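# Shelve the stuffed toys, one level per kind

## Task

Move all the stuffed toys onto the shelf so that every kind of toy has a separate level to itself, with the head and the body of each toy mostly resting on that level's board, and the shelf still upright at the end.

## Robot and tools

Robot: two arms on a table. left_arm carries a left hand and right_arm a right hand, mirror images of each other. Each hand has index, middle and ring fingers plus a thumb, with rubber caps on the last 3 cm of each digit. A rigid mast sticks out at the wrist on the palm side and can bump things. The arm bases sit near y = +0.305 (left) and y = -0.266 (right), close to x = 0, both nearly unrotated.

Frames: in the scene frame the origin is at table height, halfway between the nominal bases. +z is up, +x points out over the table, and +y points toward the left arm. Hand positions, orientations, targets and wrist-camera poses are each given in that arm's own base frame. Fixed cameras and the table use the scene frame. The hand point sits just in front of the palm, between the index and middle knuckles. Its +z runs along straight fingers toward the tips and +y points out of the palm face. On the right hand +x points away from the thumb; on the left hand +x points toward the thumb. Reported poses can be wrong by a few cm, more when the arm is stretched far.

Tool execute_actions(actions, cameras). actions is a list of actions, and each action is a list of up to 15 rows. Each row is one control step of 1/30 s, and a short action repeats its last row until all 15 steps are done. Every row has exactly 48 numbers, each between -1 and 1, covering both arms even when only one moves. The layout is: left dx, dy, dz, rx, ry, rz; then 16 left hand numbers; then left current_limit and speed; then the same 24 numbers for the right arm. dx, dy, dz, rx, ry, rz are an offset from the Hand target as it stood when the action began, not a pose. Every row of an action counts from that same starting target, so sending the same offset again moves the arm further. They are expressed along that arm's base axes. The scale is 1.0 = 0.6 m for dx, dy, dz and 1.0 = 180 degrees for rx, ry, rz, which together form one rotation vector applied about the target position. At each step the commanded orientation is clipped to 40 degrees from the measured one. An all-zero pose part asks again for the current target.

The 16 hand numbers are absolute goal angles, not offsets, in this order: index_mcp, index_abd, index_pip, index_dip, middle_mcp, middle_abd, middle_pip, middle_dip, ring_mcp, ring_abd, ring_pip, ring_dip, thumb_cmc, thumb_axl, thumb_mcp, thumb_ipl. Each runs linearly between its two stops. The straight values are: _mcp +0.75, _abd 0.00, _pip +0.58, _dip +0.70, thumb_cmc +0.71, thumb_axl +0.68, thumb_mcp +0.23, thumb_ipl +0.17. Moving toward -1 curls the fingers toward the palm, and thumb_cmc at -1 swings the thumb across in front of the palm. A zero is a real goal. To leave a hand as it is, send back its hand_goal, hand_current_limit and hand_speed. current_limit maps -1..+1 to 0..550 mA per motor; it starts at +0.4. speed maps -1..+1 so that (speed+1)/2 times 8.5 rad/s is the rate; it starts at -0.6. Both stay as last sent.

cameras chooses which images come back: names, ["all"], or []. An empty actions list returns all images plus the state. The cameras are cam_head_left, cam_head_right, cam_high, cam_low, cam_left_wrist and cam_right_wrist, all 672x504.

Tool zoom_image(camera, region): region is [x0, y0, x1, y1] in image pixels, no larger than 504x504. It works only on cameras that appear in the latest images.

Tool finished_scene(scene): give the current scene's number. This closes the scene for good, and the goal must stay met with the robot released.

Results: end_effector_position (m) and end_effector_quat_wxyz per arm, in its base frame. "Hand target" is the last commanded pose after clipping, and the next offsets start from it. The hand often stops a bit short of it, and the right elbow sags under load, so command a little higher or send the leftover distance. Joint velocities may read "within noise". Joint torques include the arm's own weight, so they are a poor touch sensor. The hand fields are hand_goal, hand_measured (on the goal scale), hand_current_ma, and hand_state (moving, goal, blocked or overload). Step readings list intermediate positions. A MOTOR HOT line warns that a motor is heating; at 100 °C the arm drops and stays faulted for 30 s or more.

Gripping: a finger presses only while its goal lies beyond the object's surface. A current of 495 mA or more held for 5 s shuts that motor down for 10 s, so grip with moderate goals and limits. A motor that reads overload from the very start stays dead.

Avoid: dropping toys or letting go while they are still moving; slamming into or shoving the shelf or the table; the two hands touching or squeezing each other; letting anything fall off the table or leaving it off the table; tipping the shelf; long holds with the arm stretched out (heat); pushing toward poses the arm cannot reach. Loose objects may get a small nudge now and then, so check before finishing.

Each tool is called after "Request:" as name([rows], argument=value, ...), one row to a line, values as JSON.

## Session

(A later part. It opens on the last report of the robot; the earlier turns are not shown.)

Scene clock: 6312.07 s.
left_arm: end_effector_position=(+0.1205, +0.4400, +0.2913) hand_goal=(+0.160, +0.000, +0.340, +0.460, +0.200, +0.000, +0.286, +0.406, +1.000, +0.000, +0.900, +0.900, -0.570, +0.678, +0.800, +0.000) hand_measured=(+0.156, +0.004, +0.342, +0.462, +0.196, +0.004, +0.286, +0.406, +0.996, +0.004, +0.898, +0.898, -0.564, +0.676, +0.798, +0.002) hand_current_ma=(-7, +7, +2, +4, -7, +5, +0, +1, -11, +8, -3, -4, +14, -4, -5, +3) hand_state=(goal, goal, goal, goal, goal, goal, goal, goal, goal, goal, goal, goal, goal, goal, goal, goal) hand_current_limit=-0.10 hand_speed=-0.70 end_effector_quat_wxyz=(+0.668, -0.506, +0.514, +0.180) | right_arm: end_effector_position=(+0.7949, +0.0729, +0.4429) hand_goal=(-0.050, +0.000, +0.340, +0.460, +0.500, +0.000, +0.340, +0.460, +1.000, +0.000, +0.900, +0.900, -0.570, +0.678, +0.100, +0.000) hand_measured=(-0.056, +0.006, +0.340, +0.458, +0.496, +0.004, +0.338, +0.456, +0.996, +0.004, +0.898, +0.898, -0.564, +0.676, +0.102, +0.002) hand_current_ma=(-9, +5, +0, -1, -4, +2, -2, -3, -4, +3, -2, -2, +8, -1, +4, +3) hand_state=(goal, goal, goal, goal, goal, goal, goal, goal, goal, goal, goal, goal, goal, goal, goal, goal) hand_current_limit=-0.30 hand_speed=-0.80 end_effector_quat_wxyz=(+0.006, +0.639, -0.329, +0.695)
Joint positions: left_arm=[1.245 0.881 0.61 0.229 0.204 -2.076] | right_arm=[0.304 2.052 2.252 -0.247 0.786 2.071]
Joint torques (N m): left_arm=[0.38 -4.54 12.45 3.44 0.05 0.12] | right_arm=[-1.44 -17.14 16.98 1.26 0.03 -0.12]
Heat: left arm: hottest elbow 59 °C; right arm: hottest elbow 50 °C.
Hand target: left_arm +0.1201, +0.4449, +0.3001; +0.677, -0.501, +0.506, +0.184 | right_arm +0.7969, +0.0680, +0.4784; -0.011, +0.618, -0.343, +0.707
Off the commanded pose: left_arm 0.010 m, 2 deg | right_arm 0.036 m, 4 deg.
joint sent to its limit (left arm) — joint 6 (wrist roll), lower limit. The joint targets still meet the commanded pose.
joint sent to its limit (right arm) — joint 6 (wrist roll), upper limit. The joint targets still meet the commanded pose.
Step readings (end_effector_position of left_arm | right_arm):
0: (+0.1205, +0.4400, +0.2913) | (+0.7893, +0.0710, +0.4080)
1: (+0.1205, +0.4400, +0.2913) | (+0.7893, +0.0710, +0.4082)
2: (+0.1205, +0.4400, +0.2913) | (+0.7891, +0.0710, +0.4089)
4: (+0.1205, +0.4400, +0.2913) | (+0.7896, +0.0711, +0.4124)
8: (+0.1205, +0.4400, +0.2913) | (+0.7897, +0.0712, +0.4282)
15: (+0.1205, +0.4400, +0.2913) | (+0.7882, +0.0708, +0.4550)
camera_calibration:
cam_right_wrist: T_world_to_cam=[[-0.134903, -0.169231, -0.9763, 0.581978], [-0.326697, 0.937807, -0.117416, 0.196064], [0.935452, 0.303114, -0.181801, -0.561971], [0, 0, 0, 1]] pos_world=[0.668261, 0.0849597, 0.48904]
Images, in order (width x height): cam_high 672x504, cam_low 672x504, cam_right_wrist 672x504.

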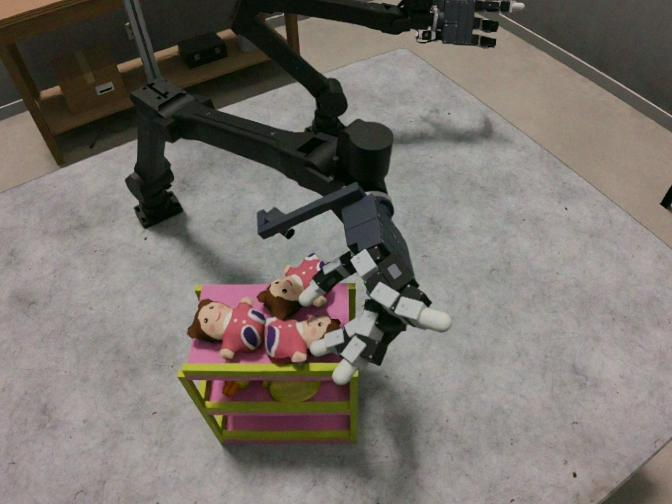

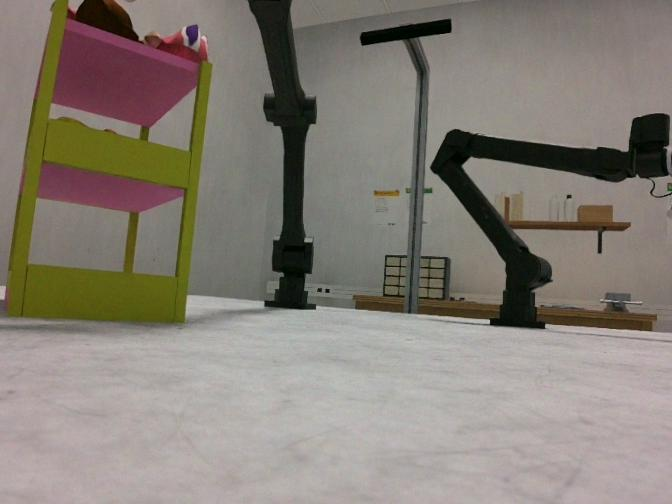

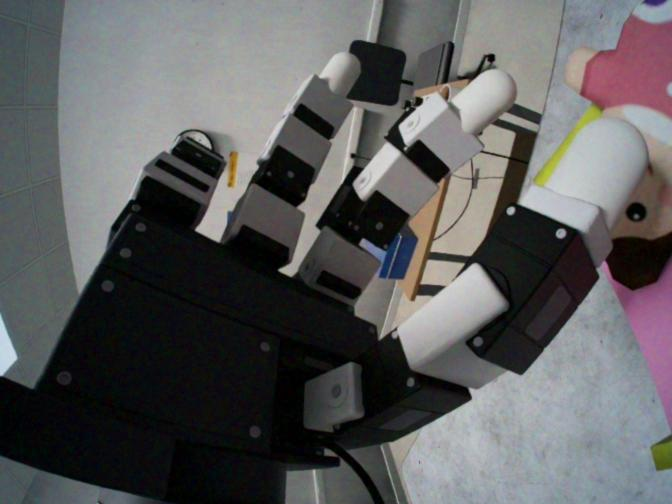

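Request:
execute_actions([
  [[0,0,0,0,0,0,0.16,0,0.34,0.46,0.2,0,0.286,0.406,1,0,0.9,0.9,-0.57,0.678,0.8,0.0,-0.1,-0.7,-0.02,0.02,0.08,0,0,0,0.1,0,0.34,0.46,0.5,0,0.34,0.46,1,0,0.9,0.9,-0.57,0.678,0.1,0,-0.3,-0.7]],
  [[0,0,0,0,0,0,0.16,0,0.34,0.46,0.2,0,0.286,0.406,1,0,0.9,0.9,-0.57,0.678,0.8,0.0,-0.1,-0.7,-0.142,0.108,0.0,0,0,0,0.1,0,0.34,0.46,0.5,0,0.34,0.46,1,0,0.9,0.9,-0.57,0.678,0.1,0,-0.3,-0.7]],
  [[0,0,0,0,0,0,0.16,0,0.34,0.46,0.2,0,0.286,0.406,1,0,0.9,0.9,-0.57,0.678,0.8,0.0,-0.1,-0.7,-0.15,0.1,-0.05,0,0,0,0.1,0,0.34,0.46,0.2,0,0.34,0.46,1,0,0.9,0.9,-0.57,0.678,0.3,0,-0.3,-0.7]],
  [[0,0,0,0,0,0,0.16,0,0.34,0.46,0.2,0,0.286,0.406,1,0,0.9,0.9,-0.57,0.678,0.8,0.0,-0.1,-0.7,-0.133,0.067,-0.08,-0.036,0.021,-0.0122,0.6,0,0.5,0.6,-0.1,0,-0.2,0.2,0.2,0,0,0.3,-0.57,0.678,0.34,0.06,-0.3,-0.4]],
  [[0,0,0,0,0,0,0.16,0,0.34,0.46,0.2,0,0.286,0.406,1,0,0.9,0.9,-0.57,0.678,0.8,0.0,-0.1,-0.7,-0.117,-0.033,-0.08,-0.036,0.021,-0.0122,0.754,0,0.576,0.696,-0.3,0,-0.6,0,-0.3,0,-0.6,0,-0.57,0.678,0.34,0.06,-0.3,-0.4]],
], cameras=["cam_high","cam_low","cam_head_left","cam_head_right"])

Request:
zoom_image(camera="cam_high", region=[160, 240, 420, 440])

Request:
zoom_image(camera="cam_low", region=[0, 0, 220, 90])

Scene clock: 6345.63 s.
left_arm: end_effector_position=(+0.1205, +0.4400, +0.2913) hand_goal=(+0.160, +0.000, +0.340, +0.460, +0.200, +0.000, +0.286, +0.406, +1.000, +0.000, +0.900, +0.900, -0.570, +0.678, +0.800, +0.000) hand_measured=(+0.156, +0.004, +0.342, +0.462, +0.196, +0.004, +0.286, +0.406, +0.996, +0.004, +0.898, +0.898, -0.564, +0.676, +0.798, +0.002) hand_current_ma=(-7, +7, +2, +4, -7, +5, +0, +1, -11, +8, -3, -4, +14, -4, -5, +3) hand_state=(goal, goal, goal, goal, goal, goal, goal, goal, goal, goal, goal, goal, goal, goal, goal, goal) hand_current_limit=-0.10 hand_speed=-0.70 end_effector_quat_wxyz=(+0.668, -0.506, +0.514, +0.180) | right_arm: end_effector_position=(+0.4640, +0.2283, +0.3948) hand_goal=(+0.754, +0.000, +0.576, +0.696, -0.300, +0.000, -0.600, +0.000, -0.300, +0.000, -0.600, +0.000, -0.570, +0.678, +0.340, +0.060) hand_measured=(+0.746, +0.006, +0.572, +0.692, -0.298, +0.004, -0.596, +0.004, -0.298, +0.004, -0.596, +0.002, -0.562, +0.676, +0.338, +0.058) hand_current_ma=(-11, +5, -5, -3, +2, +2, +3, +3, +2, +3, +4, +3, +9, -1, -2, -2) hand_state=(goal, goal, goal, goal, goal, goal, goal, goal, goal, goal, goal, goal, goal, goal, goal, goal) hand_current_limit=-0.30 hand_speed=-0.40 end_effector_quat_wxyz=(+0.113, +0.654, -0.281, +0.693)
Joint positions: left_arm=[1.245 0.881 0.61 0.229 0.204 -2.076] | right_arm=[0.822 1.539 1.365 0.1 1.39 1.887]
Joint torques (N m): left_arm=[0.79 -4.42 12.38 3.41 0.03 0.1] | right_arm=[-0.62 -12.51 9.69 1.72 0.25 -0.42]
Heat: left arm: hottest elbow 59 °C; right arm: hottest elbow 51 °C.
Hand target: left_arm +0.1201, +0.4449, +0.3001; +0.677, -0.501, +0.506, +0.184 | right_arm +0.4596, +0.2252, +0.4006; +0.108, +0.647, -0.285, +0.699
Off the commanded pose: left_arm 0.010 m, 2 deg | right_arm 0.008 m, 1 deg.
joint sent to its limit (left arm) — joint 6 (wrist roll), lower limit. The joint targets still meet the commanded pose.
Step readings (end_effector_position of left_arm | right_arm):
0: (+0.1205, +0.4400, +0.2913) | (+0.7949, +0.0729, +0.4429)
1: (+0.1205, +0.4400, +0.2913) | (+0.7948, +0.0728, +0.4432)
2: (+0.1205, +0.4400, +0.2913) | (+0.7941, +0.0726, +0.4439)
4: (+0.1205, +0.4400, +0.2913) | (+0.7923, +0.0721, +0.4478)
8: (+0.1205, +0.4400, +0.2913) | (+0.7875, +0.0716, +0.4683)
15: (+0.1205, +0.4400, +0.2913) | (+0.7797, +0.0727, +0.5071)
16: (+0.1205, +0.4400, +0.2913) | (+0.7789, +0.0731, +0.5093)
17: (+0.1205, +0.4400, +0.2913) | (+0.7743, +0.0744, +0.5113)
19: (+0.1205, +0.4400, +0.2913) | (+0.7614, +0.0780, +0.5102)
23: (+0.1205, +0.4400, +0.2913) | (+0.7337, +0.1128, +0.5064)
30: (+0.1205, +0.4400, +0.2913) | (+0.7031, +0.1657, +0.5167)
31: (+0.1205, +0.4400, +0.2913) | (+0.7011, +0.1656, +0.5175)
32: (+0.1205, +0.4400, +0.2913) | (+0.6950, +0.1637, +0.5167)
34: (+0.1205, +0.4400, +0.2913) | (+0.6748, +0.1581, +0.5078)
38: (+0.1205, +0.4400, +0.2913) | (+0.6419, +0.1758, +0.4921)
45: (+0.1205, +0.4400, +0.2913) | (+0.6133, +0.2197, +0.4863)
46: (+0.1205, +0.4400, +0.2913) | (+0.6116, +0.2198, +0.4862)
47: (+0.1205, +0.4400, +0.2913) | (+0.6061, +0.2181, +0.4842)
49: (+0.1205, +0.4400, +0.2913) | (+0.5867, +0.2121, +0.4744)
53: (+0.1205, +0.4400, +0.2913) | (+0.5553, +0.2265, +0.4524)
60: (+0.1205, +0.4400, +0.2913) | (+0.5339, +0.2588, +0.4334)
61: (+0.1205, +0.4400, +0.2913) | (+0.5332, +0.2584, +0.4324)
62: (+0.1205, +0.4400, +0.2913) | (+0.5297, +0.2551, +0.4300)
64: (+0.1205, +0.4400, +0.2913) | (+0.5123, +0.2408, +0.4187)
68: (+0.1205, +0.4400, +0.2913) | (+0.4822, +0.2243, +0.3985)
75: (+0.1205, +0.4400, +0.2913) | (+0.4653, +0.2296, +0.3930)
Images, in order (width x height): cam_head_left 672x504, cam_head_right 672x504, cam_high 672x504, cam_low 672x504.

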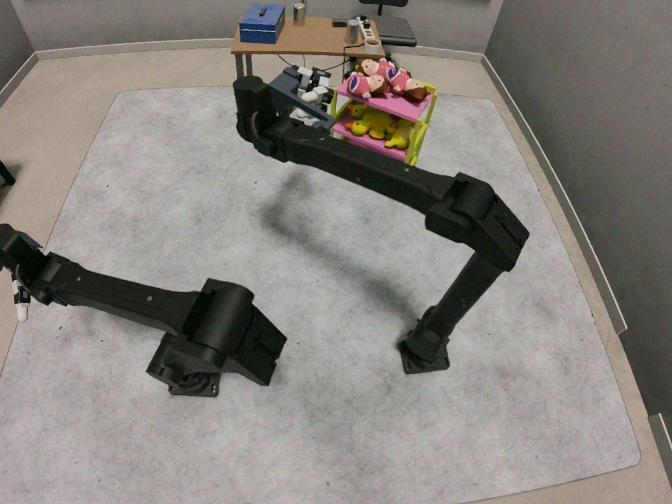

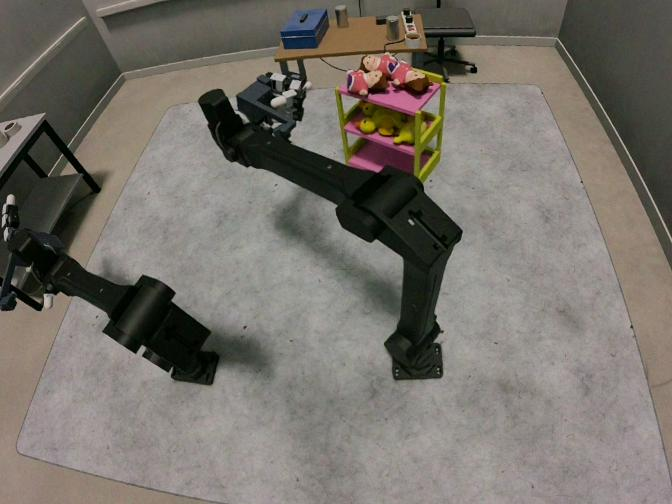

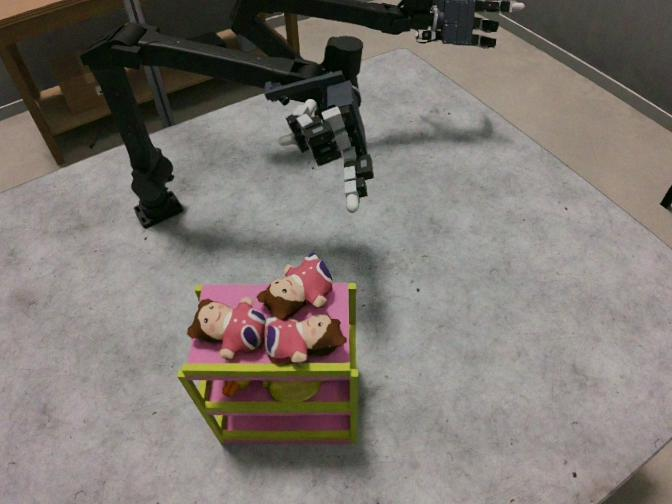

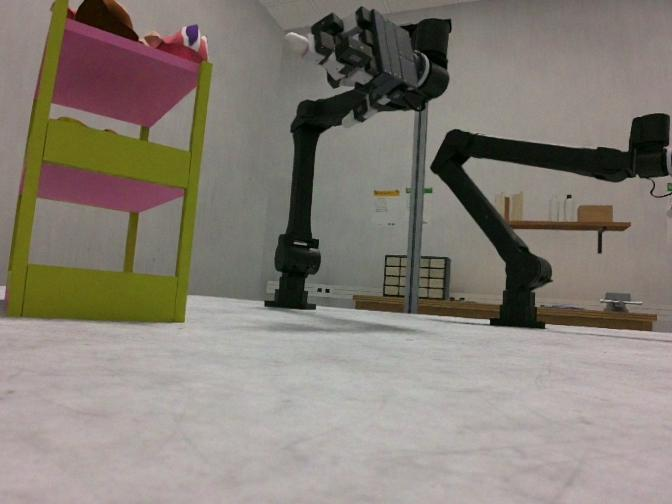

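Scaled by 1.938 from the camera's 672x504 image, which has a finer 960x720 frame.

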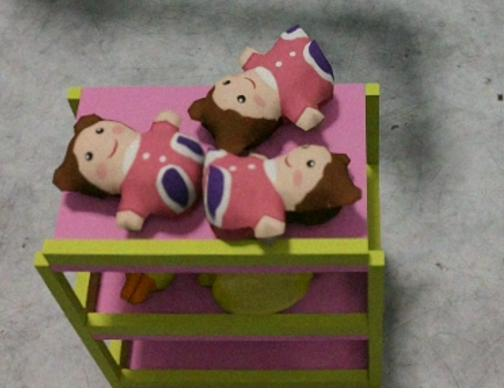

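Scaled by 2.291 from the camera's 672x504 image, which has a finer 960x720 frame.

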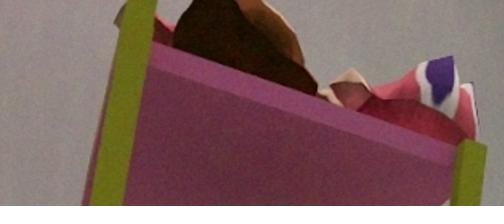

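Request:
zoom_image(camera="cam_high", region=[240, 240, 370, 370])

Request:
zoom_image(camera="cam_head_right", region=[320, 50, 460, 190])

Scaled by 3.877 from the camera's 672x504 image, which has a finer 960x720 frame.

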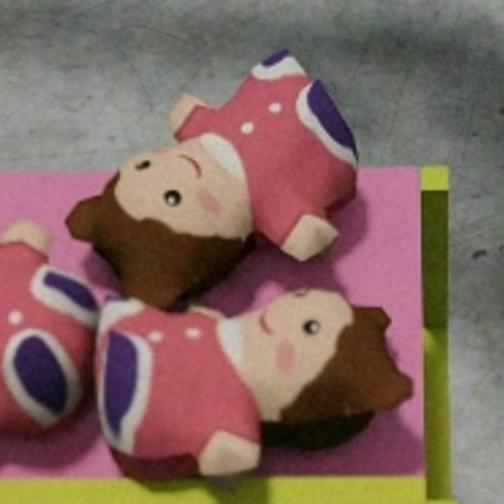

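Scaled by 3.600 from the camera's 672x504 image, which has a finer 960x720 frame.

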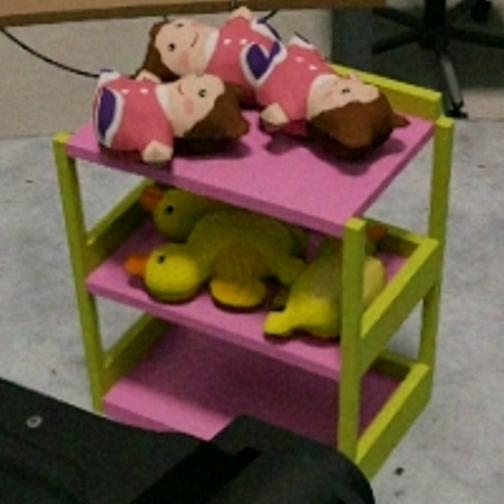

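Request:
execute_actions([
  [[0,0,0,0,0,0,0.16,0,0.34,0.46,0.2,0,0.286,0.406,1,0,0.9,0.9,-0.57,0.678,0.8,0.0,-0.1,-0.7,-0.0393,-0.0843,-0.0693,0,0,0,0.754,0,0.576,0.696,-0.3,0,-0.6,0,-0.3,0,-0.6,0,-0.57,0.678,0.34,0.06,-0.3,-0.4]],
], cameras=["cam_high","cam_low","cam_head_right"])

Request:
zoom_image(camera="cam_high", region=[240, 200, 400, 370])

Request:
zoom_image(camera="cam_low", region=[100, 0, 320, 90])

Scene clock: 6373.80 s.
left_arm: end_effector_position=(+0.1205, +0.4400, +0.2913) hand_goal=(+0.160, +0.000, +0.340, +0.460, +0.200, +0.000, +0.286, +0.406, +1.000, +0.000, +0.900, +0.900, -0.570, +0.678, +0.800, +0.000) hand_measured=(+0.156, +0.004, +0.342, +0.462, +0.196, +0.004, +0.286, +0.406, +0.996, +0.004, +0.898, +0.898, -0.564, +0.676, +0.798, +0.002) hand_current_ma=(-7, +7, +2, +4, -7, +5, +0, +1, -11, +8, -3, -4, +14, -4, -5, +3) hand_state=(goal, goal, goal, goal, goal, goal, goal, goal, goal, goal, goal, goal, goal, goal, goal, goal) hand_current_limit=-0.10 hand_speed=-0.70 end_effector_quat_wxyz=(+0.668, -0.506, +0.514, +0.180) | right_arm: end_effector_position=(+0.4381, +0.1774, +0.3551) hand_goal=(+0.754, +0.000, +0.576, +0.696, -0.300, +0.000, -0.600, +0.000, -0.300, +0.000, -0.600, +0.000, -0.570, +0.678, +0.340, +0.060) hand_measured=(+0.752, +0.006, +0.572, +0.692, -0.298, +0.004, -0.598, +0.004, -0.298, +0.004, -0.596, +0.002, -0.562, +0.676, +0.338, +0.058) hand_current_ma=(-2, +5, -3, -3, +2, +2, +2, +3, +2, +3, +3, +2, +10, -1, -2, -2) hand_state=(goal, goal, goal, goal, goal, goal, goal, goal, goal, goal, goal, goal, goal, goal, goal, goal) hand_current_limit=-0.30 hand_speed=-0.40 end_effector_quat_wxyz=(+0.114, +0.652, -0.283, +0.694)
Joint positions: left_arm=[1.245 0.881 0.61 0.229 0.204 -2.076] | right_arm=[0.789 1.426 1.13 0.242 1.361 1.869]
Joint torques (N m): left_arm=[0.67 -4.01 12.44 3.4 0.02 0.12] | right_arm=[-0.67 -10.17 9.43 1.69 -0.07 -0.4]
Heat: left arm: hottest elbow 59 °C; right arm: hottest elbow 47 °C.
Hand target: left_arm +0.1201, +0.4449, +0.3001; +0.677, -0.501, +0.506, +0.184 | right_arm +0.4361, +0.1748, +0.3589; +0.108, +0.647, -0.284, +0.699
Off the commanded pose: left_arm 0.010 m, 2 deg | right_arm 0.005 m, 1 deg.
joint sent to its limit (left arm) — joint 6 (wrist roll), lower limit. The joint targets still meet the commanded pose.
Step readings (end_effector_position of left_arm | right_arm):
0: (+0.1205, +0.4400, +0.2913) | (+0.4640, +0.2283, +0.3948)
1: (+0.1205, +0.4400, +0.2913) | (+0.4639, +0.2281, +0.3942)
2: (+0.1205, +0.4400, +0.2913) | (+0.4627, +0.2263, +0.3920)
4: (+0.1205, +0.4400, +0.2913) | (+0.4545, +0.2153, +0.3801)
8: (+0.1205, +0.4400, +0.2913) | (+0.4398, +0.1887, +0.3585)
15: (+0.1205, +0.4400, +0.2913) | (+0.4384, +0.1782, +0.3545)
Images, in order (width x height): cam_head_right 672x504, cam_high 672x504, cam_low 672x504.

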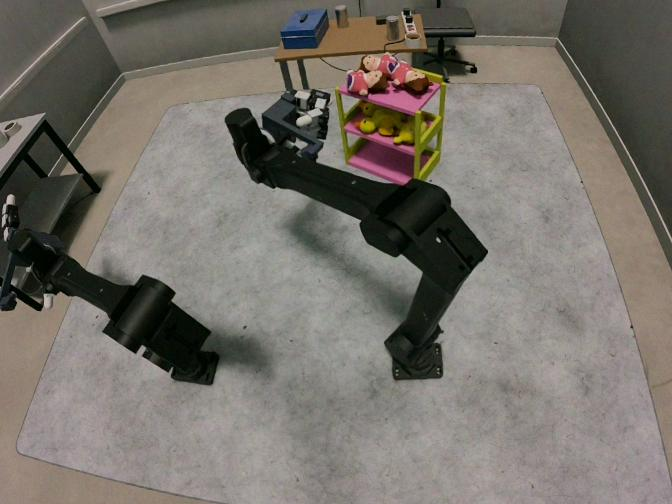

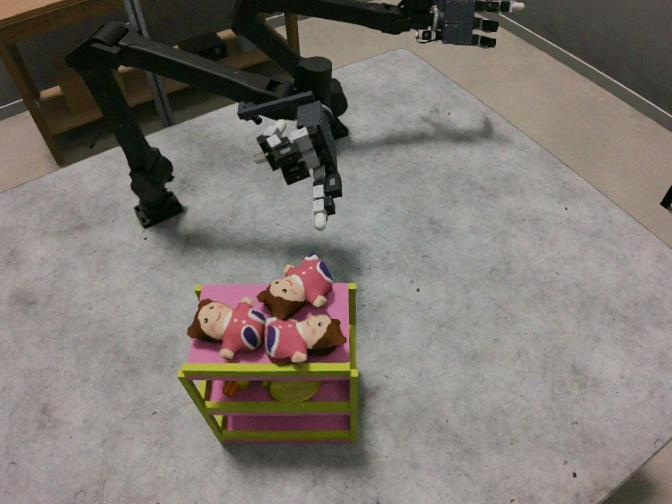

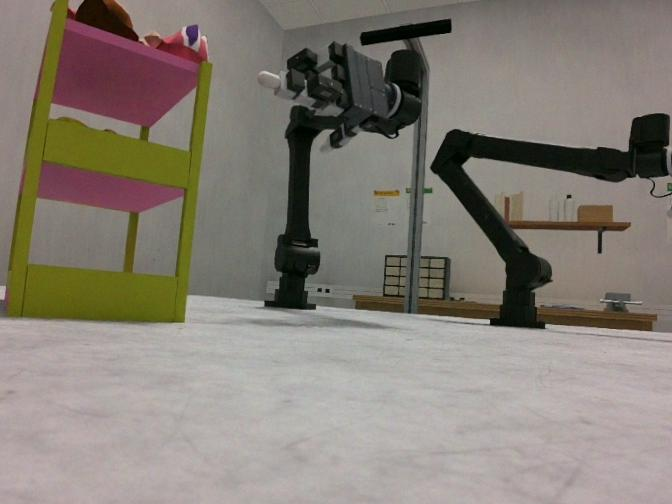

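Scaled by 2.965 from the camera's 672x504 image, which has a finer 960x720 frame.

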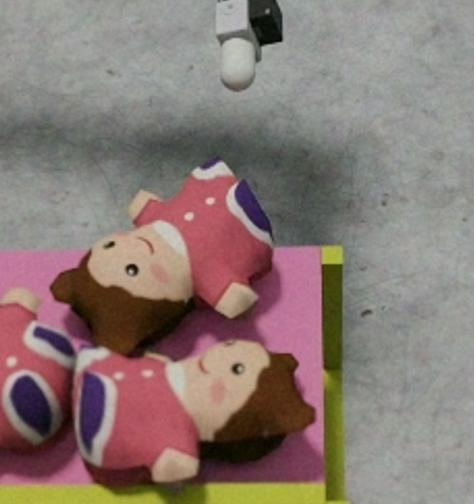

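Scaled by 2.291 from the camera's 672x504 image, which has a finer 960x720 frame.

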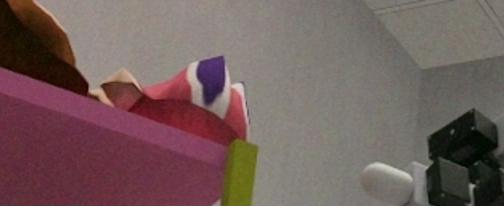

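Request:
execute_actions([
  [[0,0,0,0,0,0,0.16,0,0.34,0.46,0.2,0,0.286,0.406,1,0,0.9,0.9,-0.57,0.678,0.8,0.0,-0.1,-0.7,0.0472,-0.05,-0.003,0,0,0,0.754,0,0.576,0.696,-0.3,0,-0.6,0,-0.3,0,-0.6,0,-0.57,0.678,0.34,0.06,-0.3,-0.4]],
], cameras=["cam_high","cam_low"])

Request:
zoom_image(camera="cam_high", region=[240, 200, 400, 370])

Request:
zoom_image(camera="cam_low", region=[100, 0, 320, 90])

Scene clock: 6383.50 s.
left_arm: end_effector_position=(+0.1205, +0.4400, +0.2913) hand_goal=(+0.160, +0.000, +0.340, +0.460, +0.200, +0.000, +0.286, +0.406, +1.000, +0.000, +0.900, +0.900, -0.570, +0.678, +0.800, +0.000) hand_measured=(+0.156, +0.004, +0.342, +0.462, +0.196, +0.004, +0.286, +0.406, +0.996, +0.004, +0.898, +0.898, -0.564, +0.676, +0.798, +0.002) hand_current_ma=(-7, +7, +2, +4, -7, +5, +0, +1, -11, +8, -3, -4, +14, -4, -5, +3) hand_state=(goal, goal, goal, goal, goal, goal, goal, goal, goal, goal, goal, goal, goal, goal, goal, goal) hand_current_limit=-0.10 hand_speed=-0.70 end_effector_quat_wxyz=(+0.668, -0.506, +0.514, +0.180) | right_arm: end_effector_position=(+0.4662, +0.1448, +0.3550) hand_goal=(+0.754, +0.000, +0.576, +0.696, -0.300, +0.000, -0.600, +0.000, -0.300, +0.000, -0.600, +0.000, -0.570, +0.678, +0.340, +0.060) hand_measured=(+0.752, +0.006, +0.572, +0.692, -0.298, +0.004, -0.598, +0.004, -0.298, +0.004, -0.596, +0.002, -0.562, +0.676, +0.338, +0.058) hand_current_ma=(-2, +5, -3, -3, +1, +2, +2, +3, +1, +3, +3, +2, +10, -1, -2, -2) hand_state=(goal, goal, goal, goal, goal, goal, goal, goal, goal, goal, goal, goal, goal, goal, goal, goal) hand_current_limit=-0.30 hand_speed=-0.40 end_effector_quat_wxyz=(+0.114, +0.650, -0.285, +0.696)
Joint positions: left_arm=[1.245 0.881 0.61 0.229 0.204 -2.076] | right_arm=[0.698 1.425 1.121 0.283 1.273 1.842]
Joint torques (N m): left_arm=[0.38 -4.25 12.46 3.38 0.04 0.11] | right_arm=[0.09 -9.93 9.57 1.76 -0.13 -0.42]
Heat: left arm: hottest elbow 59 °C; right arm: hottest elbow 46 °C.
Hand target: left_arm +0.1201, +0.4449, +0.3001; +0.677, -0.501, +0.506, +0.184 | right_arm +0.4644, +0.1448, +0.3572; +0.108, +0.647, -0.285, +0.699
Off the commanded pose: left_arm 0.010 m, 2 deg | right_arm 0.003 m, 1 deg.
joint sent to its limit (left arm) — joint 6 (wrist roll), lower limit. The joint targets still meet the commanded pose.
Step readings (end_effector_position of left_arm | right_arm):
0: (+0.1205, +0.4400, +0.2913) | (+0.4381, +0.1774, +0.3552)
1: (+0.1205, +0.4400, +0.2913) | (+0.4387, +0.1776, +0.3552)
2: (+0.1205, +0.4400, +0.2913) | (+0.4411, +0.1779, +0.3550)
4: (+0.1205, +0.4400, +0.2913) | (+0.4488, +0.1753, +0.3544)
8: (+0.1205, +0.4400, +0.2913) | (+0.4604, +0.1560, +0.3533)
15: (+0.1205, +0.4400, +0.2913) | (+0.4661, +0.1446, +0.3545)
Images, in order (width x height): cam_high 672x504, cam_low 672x504.

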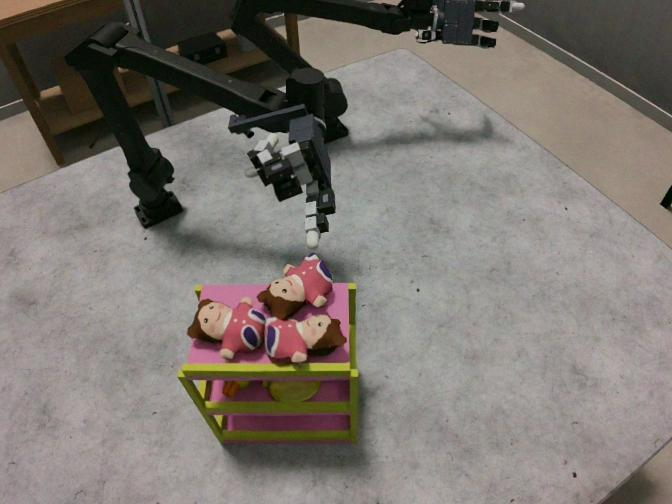

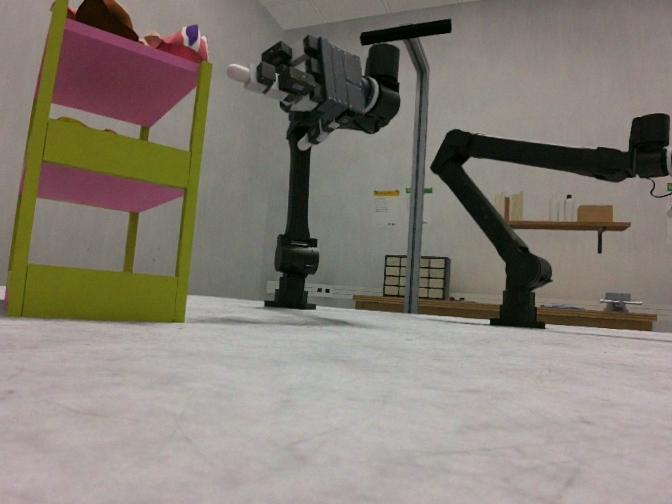

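Scaled by 2.965 from the camera's 672x504 image, which has a finer 960x720 frame.

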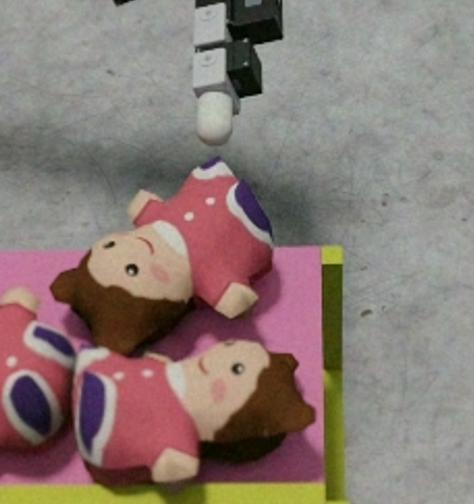

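Scaled by 2.291 from the camera's 672x504 image, which has a finer 960x720 frame.

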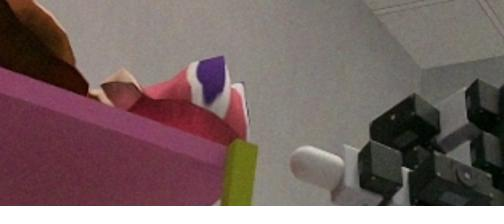

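Request:
execute_actions([
  [[0,0,0,0,0,0,0.16,0,0.34,0.46,0.2,0,0.286,0.406,1,0,0.9,0.9,-0.57,0.678,0.8,0.0,-0.1,-0.7,0.0327,-0.011,0,0,0,0,0.754,0,0.576,0.696,-0.3,0,-0.6,0,-0.3,0,-0.6,0,-0.57,0.678,0.34,0.06,-0.3,-0.4]],
], cameras=["cam_high","cam_low"])

Request:
zoom_image(camera="cam_high", region=[240, 200, 400, 370])

Request:
zoom_image(camera="cam_low", region=[100, 0, 320, 90])

Scene clock: 6400.27 s.
left_arm: end_effector_position=(+0.1205, +0.4400, +0.2913) hand_goal=(+0.160, +0.000, +0.340, +0.460, +0.200, +0.000, +0.286, +0.406, +1.000, +0.000, +0.900, +0.900, -0.570, +0.678, +0.800, +0.000) hand_measured=(+0.156, +0.004, +0.342, +0.462, +0.196, +0.004, +0.286, +0.406, +0.996, +0.004, +0.898, +0.898, -0.564, +0.676, +0.798, +0.002) hand_current_ma=(-7, +7, +2, +4, -7, +5, +0, +1, -11, +8, -3, -4, +14, -4, -5, +3) hand_state=(goal, goal, goal, goal, goal, goal, goal, goal, goal, goal, goal, goal, goal, goal, goal, goal) hand_current_limit=-0.10 hand_speed=-0.70 end_effector_quat_wxyz=(+0.668, -0.506, +0.514, +0.180) | right_arm: end_effector_position=(+0.4787, +0.1363, +0.3491) hand_goal=(+0.754, +0.000, +0.576, +0.696, -0.300, +0.000, -0.600, +0.000, -0.300, +0.000, -0.600, +0.000, -0.570, +0.678, +0.340, +0.060) hand_measured=(+0.752, +0.006, +0.572, +0.692, -0.298, +0.004, -0.598, +0.004, -0.298, +0.004, -0.596, +0.002, -0.562, +0.676, +0.338, +0.058) hand_current_ma=(-3, +5, -3, -3, +1, +2, +2, +3, +1, +3, +3, +2, +10, -1, -2, -2) hand_state=(goal, goal, goal, goal, goal, goal, goal, goal, goal, goal, goal, goal, goal, goal, goal, goal) hand_current_limit=-0.30 hand_speed=-0.40 end_effector_quat_wxyz=(+0.116, +0.654, -0.279, +0.694)
Joint positions: left_arm=[1.245 0.881 0.61 0.229 0.204 -2.076] | right_arm=[0.668 1.439 1.121 0.286 1.236 1.839]
Joint torques (N m): left_arm=[0.09 -4.31 12.4 3.34 0.04 0.14] | right_arm=[-0.91 -9.47 11.79 1.72 -0.1 -0.4]
Heat: left arm: hottest elbow 59 °C; right arm: hottest elbow 47 °C.
Hand target: left_arm +0.1201, +0.4449, +0.3001; +0.677, -0.501, +0.506, +0.184 | right_arm +0.4840, +0.1381, +0.3572; +0.108, +0.647, -0.285, +0.699
Off the commanded pose: left_arm 0.010 m, 2 deg | right_arm 0.010 m, 1 deg.
joint sent to its limit (left arm) — joint 6 (wrist roll), lower limit. The joint targets still meet the commanded pose.
Step readings (end_effector_position of left_arm | right_arm):
0: (+0.1205, +0.4400, +0.2913) | (+0.4662, +0.1448, +0.3551)
1: (+0.1205, +0.4400, +0.2913) | (+0.4664, +0.1449, +0.3551)
2: (+0.1205, +0.4400, +0.2913) | (+0.4673, +0.1453, +0.3551)
4: (+0.1205, +0.4400, +0.2913) | (+0.4704, +0.1453, +0.3549)
8: (+0.1205, +0.4400, +0.2913) | (+0.4752, +0.1401, +0.3529)
15: (+0.1205, +0.4400, +0.2913) | (+0.4786, +0.1363, +0.3493)
Images, in order (width x height): cam_high 672x504, cam_low 672x504.

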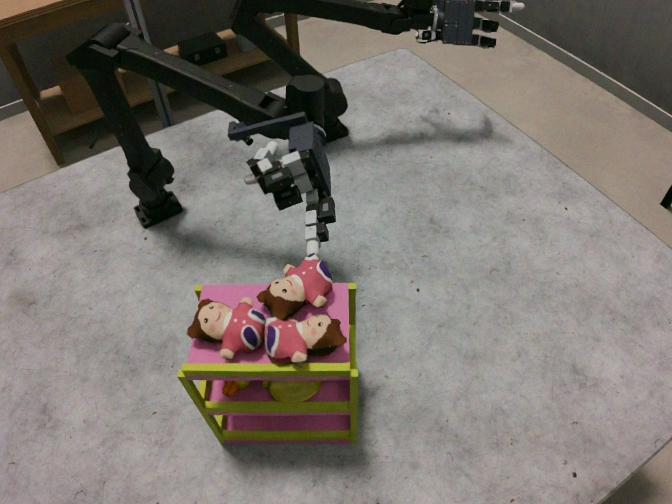

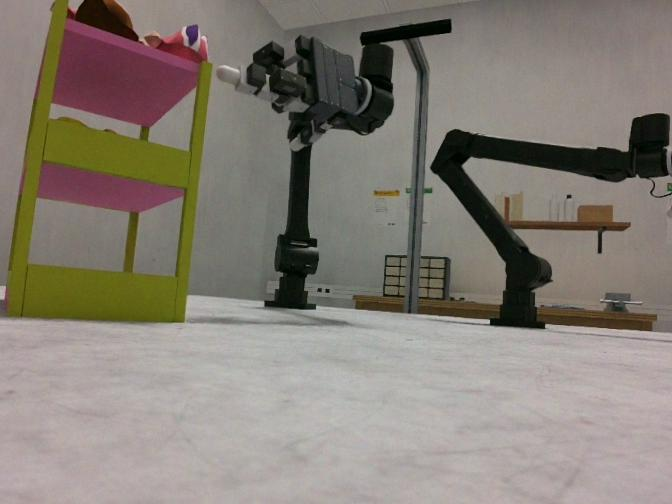

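Scaled by 2.965 from the camera's 672x504 image, which has a finer 960x720 frame.

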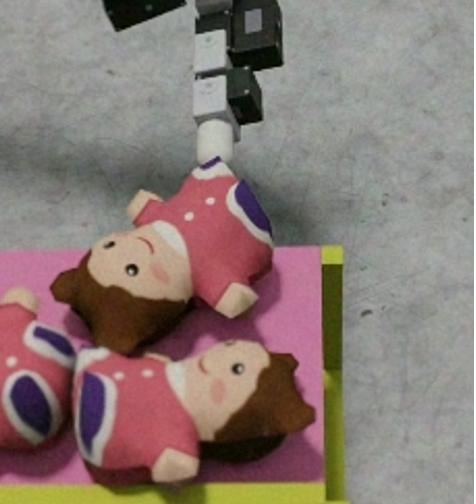

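Scaled by 2.291 from the camera's 672x504 image, which has a finer 960x720 frame.

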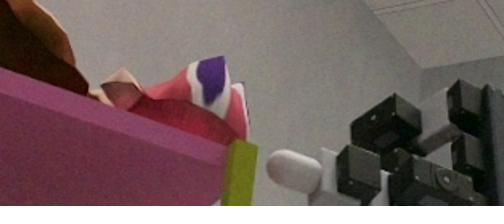

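Request:
execute_actions([
  [[0,0,0,0,0,0,0.16,0,0.34,0.46,0.2,0,0.286,0.406,1,0,0.9,0.9,-0.57,0.678,0.8,0.0,-0.1,-0.7,0.0211,-0.0135,0.005,0,0,0,0.754,0,0.576,0.696,-0.3,0,-0.6,0,-0.3,0,-0.6,0,-0.57,0.678,0.34,0.06,-0.3,-0.4]],
], cameras=["cam_high","cam_low"])

Request:
zoom_image(camera="cam_high", region=[240, 200, 400, 370])

Request:
zoom_image(camera="cam_low", region=[100, 0, 320, 90])

Scene clock: 6413.90 s.
left_arm: end_effector_position=(+0.1205, +0.4400, +0.2913) hand_goal=(+0.160, +0.000, +0.340, +0.460, +0.200, +0.000, +0.286, +0.406, +1.000, +0.000, +0.900, +0.900, -0.570, +0.678, +0.800, +0.000) hand_measured=(+0.156, +0.004, +0.342, +0.462, +0.196, +0.004, +0.286, +0.406, +0.996, +0.004, +0.898, +0.898, -0.564, +0.676, +0.798, +0.002) hand_current_ma=(-7, +7, +2, +4, -7, +5, +0, +1, -11, +8, -3, -4, +14, -4, -5, +3) hand_state=(goal, goal, goal, goal, goal, goal, goal, goal, goal, goal, goal, goal, goal, goal, goal, goal) hand_current_limit=-0.10 hand_speed=-0.70 end_effector_quat_wxyz=(+0.668, -0.506, +0.514, +0.180) | right_arm: end_effector_position=(+0.4885, +0.1267, +0.3451) hand_goal=(+0.754, +0.000, +0.576, +0.696, -0.300, +0.000, -0.600, +0.000, -0.300, +0.000, -0.600, +0.000, -0.570, +0.678, +0.340, +0.060) hand_measured=(+0.752, +0.006, +0.574, +0.694, -0.298, +0.004, -0.598, +0.004, -0.298, +0.004, -0.596, +0.002, -0.562, +0.676, +0.338, +0.058) hand_current_ma=(-3, +5, -2, -2, +1, +2, +2, +3, +1, +3, +3, +2, +10, -1, -2, -2) hand_state=(goal, goal, goal, goal, goal, goal, goal, goal, goal, goal, goal, goal, goal, goal, goal, goal) hand_current_limit=-0.30 hand_speed=-0.40 end_effector_quat_wxyz=(+0.118, +0.656, -0.276, +0.692)
Joint positions: left_arm=[1.245 0.881 0.61 0.229 0.204 -2.076] | right_arm=[0.639 1.448 1.121 0.286 1.207 1.838]
Joint torques (N m): left_arm=[0.44 -4.07 12.46 3.38 0.02 0.11] | right_arm=[-0.62 -9.35 13.38 1.48 -0.08 -0.38]
Heat: left arm: hottest elbow 59 °C; right arm: hottest elbow 48 °C.
Hand target: left_arm +0.1201, +0.4449, +0.3001; +0.677, -0.501, +0.506, +0.184 | right_arm +0.4967, +0.1300, +0.3602; +0.108, +0.647, -0.285, +0.699
Off the commanded pose: left_arm 0.010 m, 2 deg | right_arm 0.017 m, 2 deg.
joint sent to its limit (left arm) — joint 6 (wrist roll), lower limit. The joint targets still meet the commanded pose.
Step readings (end_effector_position of left_arm | right_arm):
0: (+0.1205, +0.4400, +0.2913) | (+0.4787, +0.1363, +0.3491)
1: (+0.1205, +0.4400, +0.2913) | (+0.4789, +0.1365, +0.3491)
2: (+0.1205, +0.4400, +0.2913) | (+0.4797, +0.1364, +0.3491)
4: (+0.1205, +0.4400, +0.2913) | (+0.4823, +0.1357, +0.3489)
8: (+0.1205, +0.4400, +0.2913) | (+0.4863, +0.1302, +0.3468)
15: (+0.1205, +0.4400, +0.2913) | (+0.4885, +0.1267, +0.3451)
Images, in order (width x height): cam_high 672x504, cam_low 672x504.

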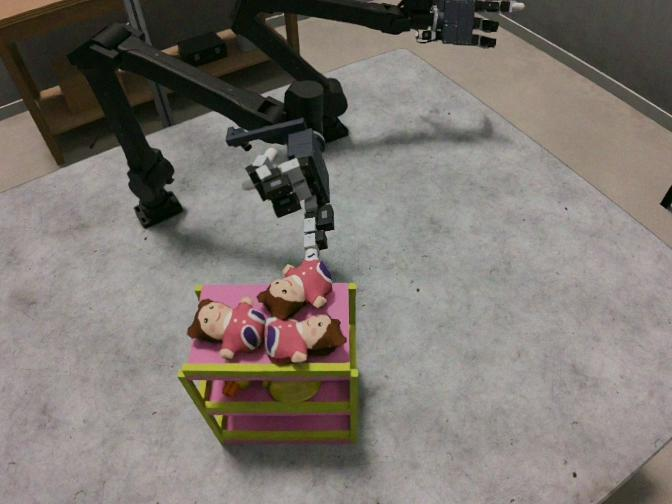

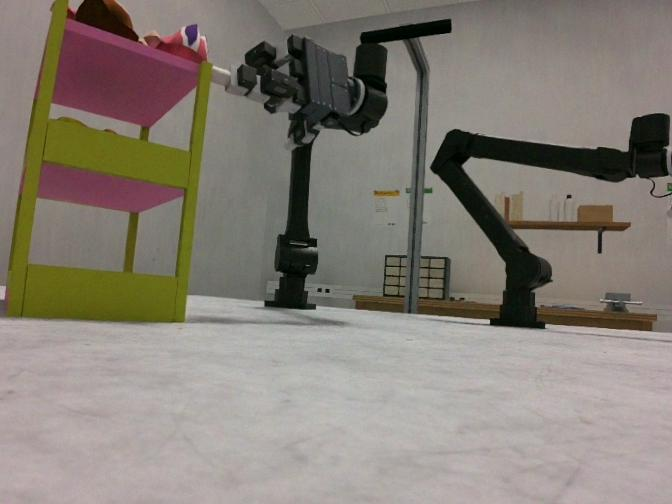

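Scaled by 2.965 from the camera's 672x504 image, which has a finer 960x720 frame.

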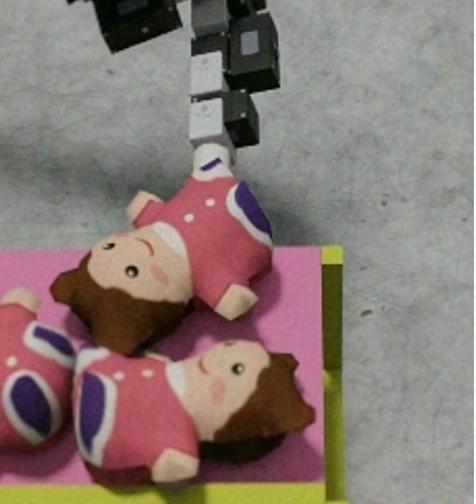

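Scaled by 2.291 from the camera's 672x504 image, which has a finer 960x720 frame.

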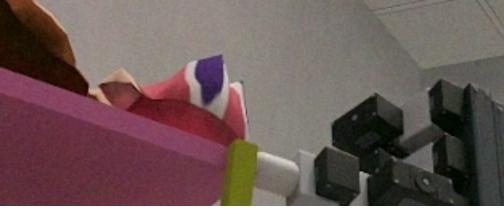

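Request:
execute_actions([
  [[0,0,0,0,0,0,0.16,0,0.34,0.46,0.2,0,0.286,0.406,1,0,0.9,0.9,-0.57,0.678,0.8,0.0,-0.1,-0.7,0.0211,-0.0135,0.008,0,0,0,0.754,0,0.576,0.696,-0.3,0,-0.6,0,-0.3,0,-0.6,0,-0.57,0.678,0.34,0.06,-0.3,-0.4]],
], cameras=["cam_high","cam_low"])

Request:
zoom_image(camera="cam_high", region=[240, 200, 400, 370])

Request:
zoom_image(camera="cam_low", region=[100, 0, 320, 90])

Scene clock: 6424.50 s.
left_arm: end_effector_position=(+0.1205, +0.4400, +0.2913) hand_goal=(+0.160, +0.000, +0.340, +0.460, +0.200, +0.000, +0.286, +0.406, +1.000, +0.000, +0.900, +0.900, -0.570, +0.678, +0.800, +0.000) hand_measured=(+0.156, +0.004, +0.342, +0.462, +0.196, +0.004, +0.286, +0.406, +0.996, +0.004, +0.898, +0.898, -0.564, +0.676, +0.798, +0.002) hand_current_ma=(-7, +7, +2, +4, -7, +5, +0, +1, -11, +8, -3, -4, +14, -4, -5, +3) hand_state=(goal, goal, goal, goal, goal, goal, goal, goal, goal, goal, goal, goal, goal, goal, goal, goal) hand_current_limit=-0.10 hand_speed=-0.70 end_effector_quat_wxyz=(+0.668, -0.506, +0.514, +0.180) | right_arm: end_effector_position=(+0.4974, +0.1180, +0.3415) hand_goal=(+0.754, +0.000, +0.576, +0.696, -0.300, +0.000, -0.600, +0.000, -0.300, +0.000, -0.600, +0.000, -0.570, +0.678, +0.340, +0.060) hand_measured=(+0.752, +0.006, +0.574, +0.694, -0.298, +0.004, -0.598, +0.004, -0.298, +0.004, -0.596, +0.002, -0.562, +0.676, +0.338, +0.058) hand_current_ma=(-1, +5, -1, -1, +1, +2, +2, +3, +1, +3, +3, +2, +10, -1, -2, -2) hand_state=(goal, goal, goal, goal, goal, goal, goal, goal, goal, goal, goal, goal, goal, goal, goal, goal) hand_current_limit=-0.30 hand_speed=-0.40 end_effector_quat_wxyz=(+0.120, +0.659, -0.273, +0.690)
Joint positions: left_arm=[1.245 0.881 0.61 0.229 0.204 -2.076] | right_arm=[0.614 1.455 1.121 0.286 1.178 1.837]
Joint torques (N m): left_arm=[0.38 -4.42 12.4 3.43 0.03 0.1] | right_arm=[-1.2 -9.35 15.09 1.31 -0.07 -0.44]
Heat: left arm: hottest elbow 59 °C; right arm: hottest elbow 49 °C.
Hand target: left_arm +0.1201, +0.4449, +0.3001; +0.677, -0.501, +0.506, +0.184 | right_arm +0.5093, +0.1219, +0.3650; +0.108, +0.647, -0.285, +0.699
Off the commanded pose: left_arm 0.010 m, 2 deg | right_arm 0.027 m, 3 deg.
joint sent to its limit (left arm) — joint 6 (wrist roll), lower limit. The joint targets still meet the commanded pose.
Step readings (end_effector_position of left_arm | right_arm):
0: (+0.1205, +0.4400, +0.2913) | (+0.4885, +0.1267, +0.3451)
1: (+0.1205, +0.4400, +0.2913) | (+0.4887, +0.1268, +0.3451)
2: (+0.1205, +0.4400, +0.2913) | (+0.4895, +0.1271, +0.3451)
4: (+0.1205, +0.4400, +0.2913) | (+0.4920, +0.1264, +0.3447)
8: (+0.1205, +0.4400, +0.2913) | (+0.4957, +0.1208, +0.3429)
15: (+0.1205, +0.4400, +0.2913) | (+0.4974, +0.1180, +0.3415)
Images, in order (width x height): cam_high 672x504, cam_low 672x504.

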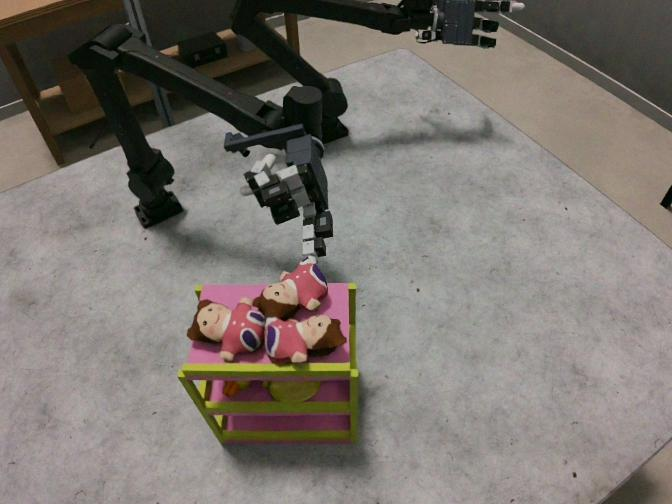

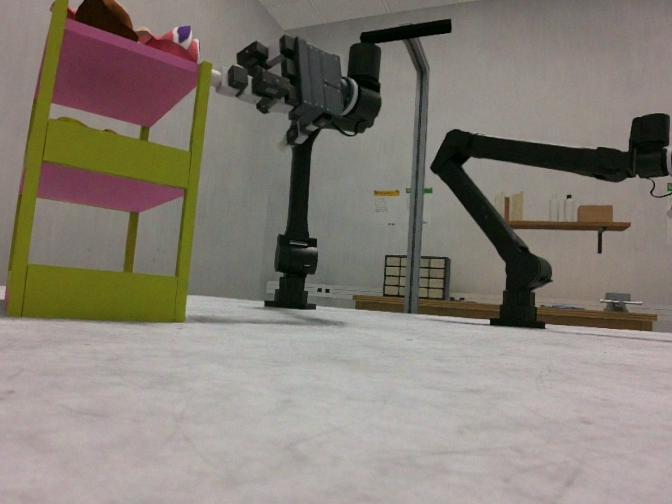

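Scaled by 2.965 from the camera's 672x504 image, which has a finer 960x720 frame.

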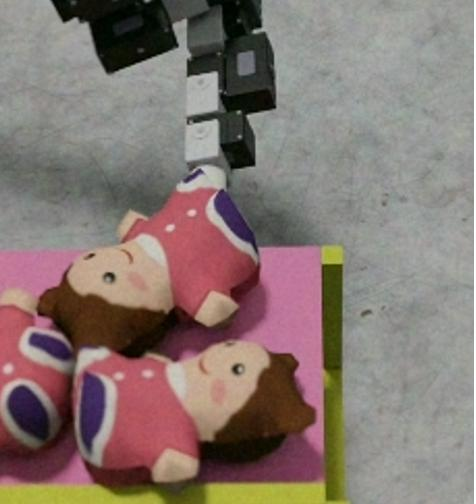

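Scaled by 2.291 from the camera's 672x504 image, which has a finer 960x720 frame.

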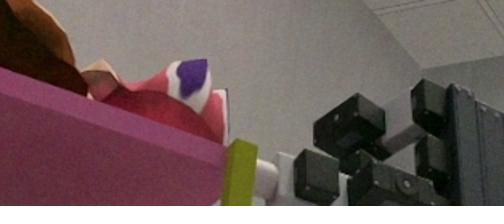

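Request:
execute_actions([
  [[0,0,0,0,0,0,0.16,0,0.34,0.46,0.2,0,0.286,0.406,1,0,0.9,0.9,-0.57,0.678,0.8,0.0,-0.1,-0.7,0.0333,-0.008,0.012,0,0,0,0.754,0,0.576,0.696,-0.3,0,-0.6,0,-0.3,0,-0.6,0,-0.57,0.678,0.34,0.06,-0.3,-0.4]],
], cameras=["cam_high","cam_low"])

Request:
zoom_image(camera="cam_high", region=[240, 200, 400, 370])

Request:
zoom_image(camera="cam_low", region=[100, 0, 320, 90])

Scene clock: 6434.93 s.
left_arm: end_effector_position=(+0.1205, +0.4400, +0.2913) hand_goal=(+0.160, +0.000, +0.340, +0.460, +0.200, +0.000, +0.286, +0.406, +1.000, +0.000, +0.900, +0.900, -0.570, +0.678, +0.800, +0.000) hand_measured=(+0.156, +0.004, +0.342, +0.462, +0.196, +0.004, +0.286, +0.406, +0.996, +0.004, +0.898, +0.898, -0.564, +0.676, +0.798, +0.002) hand_current_ma=(-7, +7, +2, +4, -7, +5, +0, +1, -11, +8, -3, -4, +14, -4, -5, +3) hand_state=(goal, goal, goal, goal, goal, goal, goal, goal, goal, goal, goal, goal, goal, goal, goal, goal) hand_current_limit=-0.10 hand_speed=-0.70 end_effector_quat_wxyz=(+0.668, -0.506, +0.514, +0.180) | right_arm: end_effector_position=(+0.5151, +0.1132, +0.3428) hand_goal=(+0.754, +0.000, +0.576, +0.696, -0.300, +0.000, -0.600, +0.000, -0.300, +0.000, -0.600, +0.000, -0.570, +0.678, +0.340, +0.060) hand_measured=(+0.752, +0.006, +0.574, +0.694, -0.298, +0.004, -0.598, +0.004, -0.298, +0.004, -0.596, +0.002, -0.562, +0.676, +0.338, +0.058) hand_current_ma=(-1, +5, -1, -1, +1, +2, +2, +3, +1, +3, +3, +2, +10, -1, -2, -2) hand_state=(goal, goal, goal, goal, goal, goal, goal, goal, goal, goal, goal, goal, goal, goal, goal, goal) hand_current_limit=-0.30 hand_speed=-0.40 end_effector_quat_wxyz=(+0.121, +0.661, -0.272, +0.689)
Joint positions: left_arm=[1.245 0.881 0.61 0.229 0.204 -2.076] | right_arm=[0.585 1.484 1.156 0.277 1.148 1.834]
Joint torques (N m): left_arm=[0.44 -4.37 12.48 3.45 0.04 0.11] | right_arm=[-1.26 -9.41 16.31 0.85 -0.05 -0.39]
Heat: left arm: hottest elbow 59 °C; right arm: hottest elbow 51 °C.
Hand target: left_arm +0.1201, +0.4449, +0.3001; +0.677, -0.501, +0.506, +0.184 | right_arm +0.5293, +0.1172, +0.3720; +0.108, +0.647, -0.284, +0.699
Off the commanded pose: left_arm 0.010 m, 2 deg | right_arm 0.033 m, 3 deg.
joint sent to its limit (left arm) — joint 6 (wrist roll), lower limit. The joint targets still meet the commanded pose.
Step readings (end_effector_position of left_arm | right_arm):
0: (+0.1205, +0.4400, +0.2913) | (+0.4975, +0.1180, +0.3415)
1: (+0.1205, +0.4400, +0.2913) | (+0.4976, +0.1181, +0.3415)
2: (+0.1205, +0.4400, +0.2913) | (+0.4986, +0.1184, +0.3413)
4: (+0.1205, +0.4400, +0.2913) | (+0.5025, +0.1177, +0.3414)
8: (+0.1205, +0.4400, +0.2913) | (+0.5118, +0.1153, +0.3425)
15: (+0.1205, +0.4400, +0.2913) | (+0.5150, +0.1132, +0.3426)
Images, in order (width x height): cam_high 672x504, cam_low 672x504.

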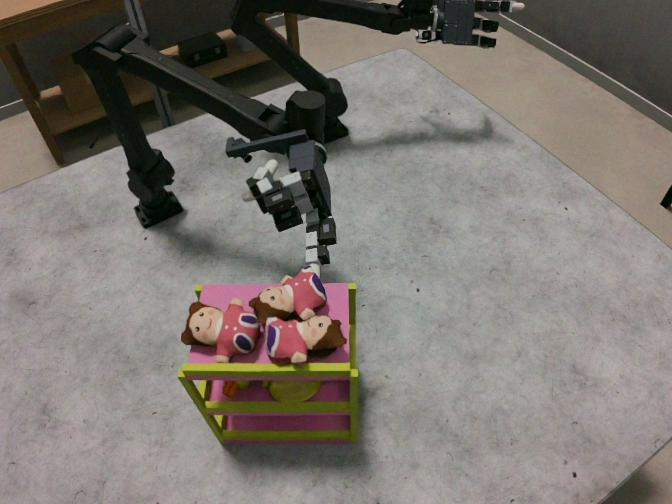

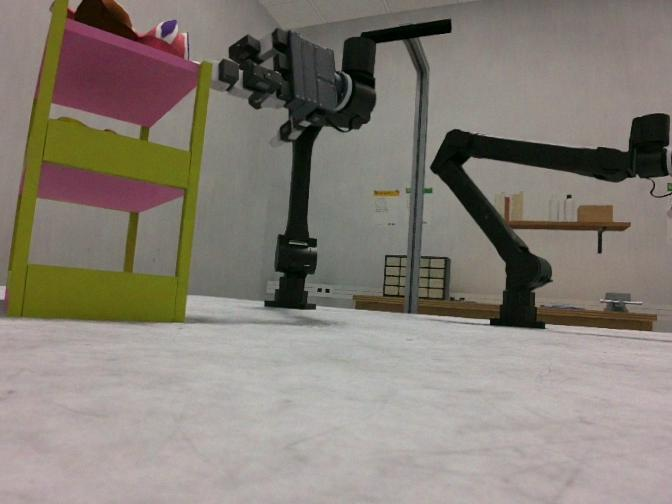

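Scaled by 2.965 from the camera's 672x504 image, which has a finer 960x720 frame.

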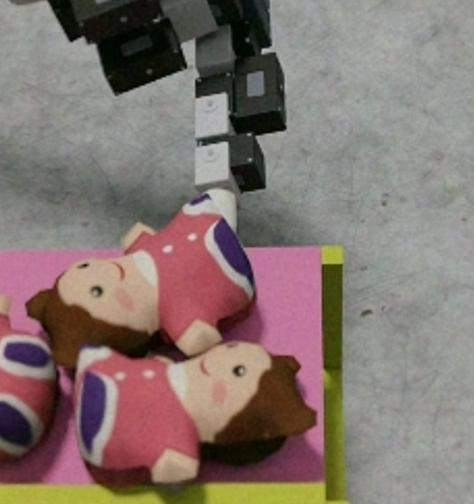

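Scaled by 2.291 from the camera's 672x504 image, which has a finer 960x720 frame.

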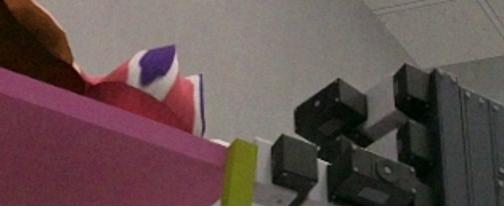

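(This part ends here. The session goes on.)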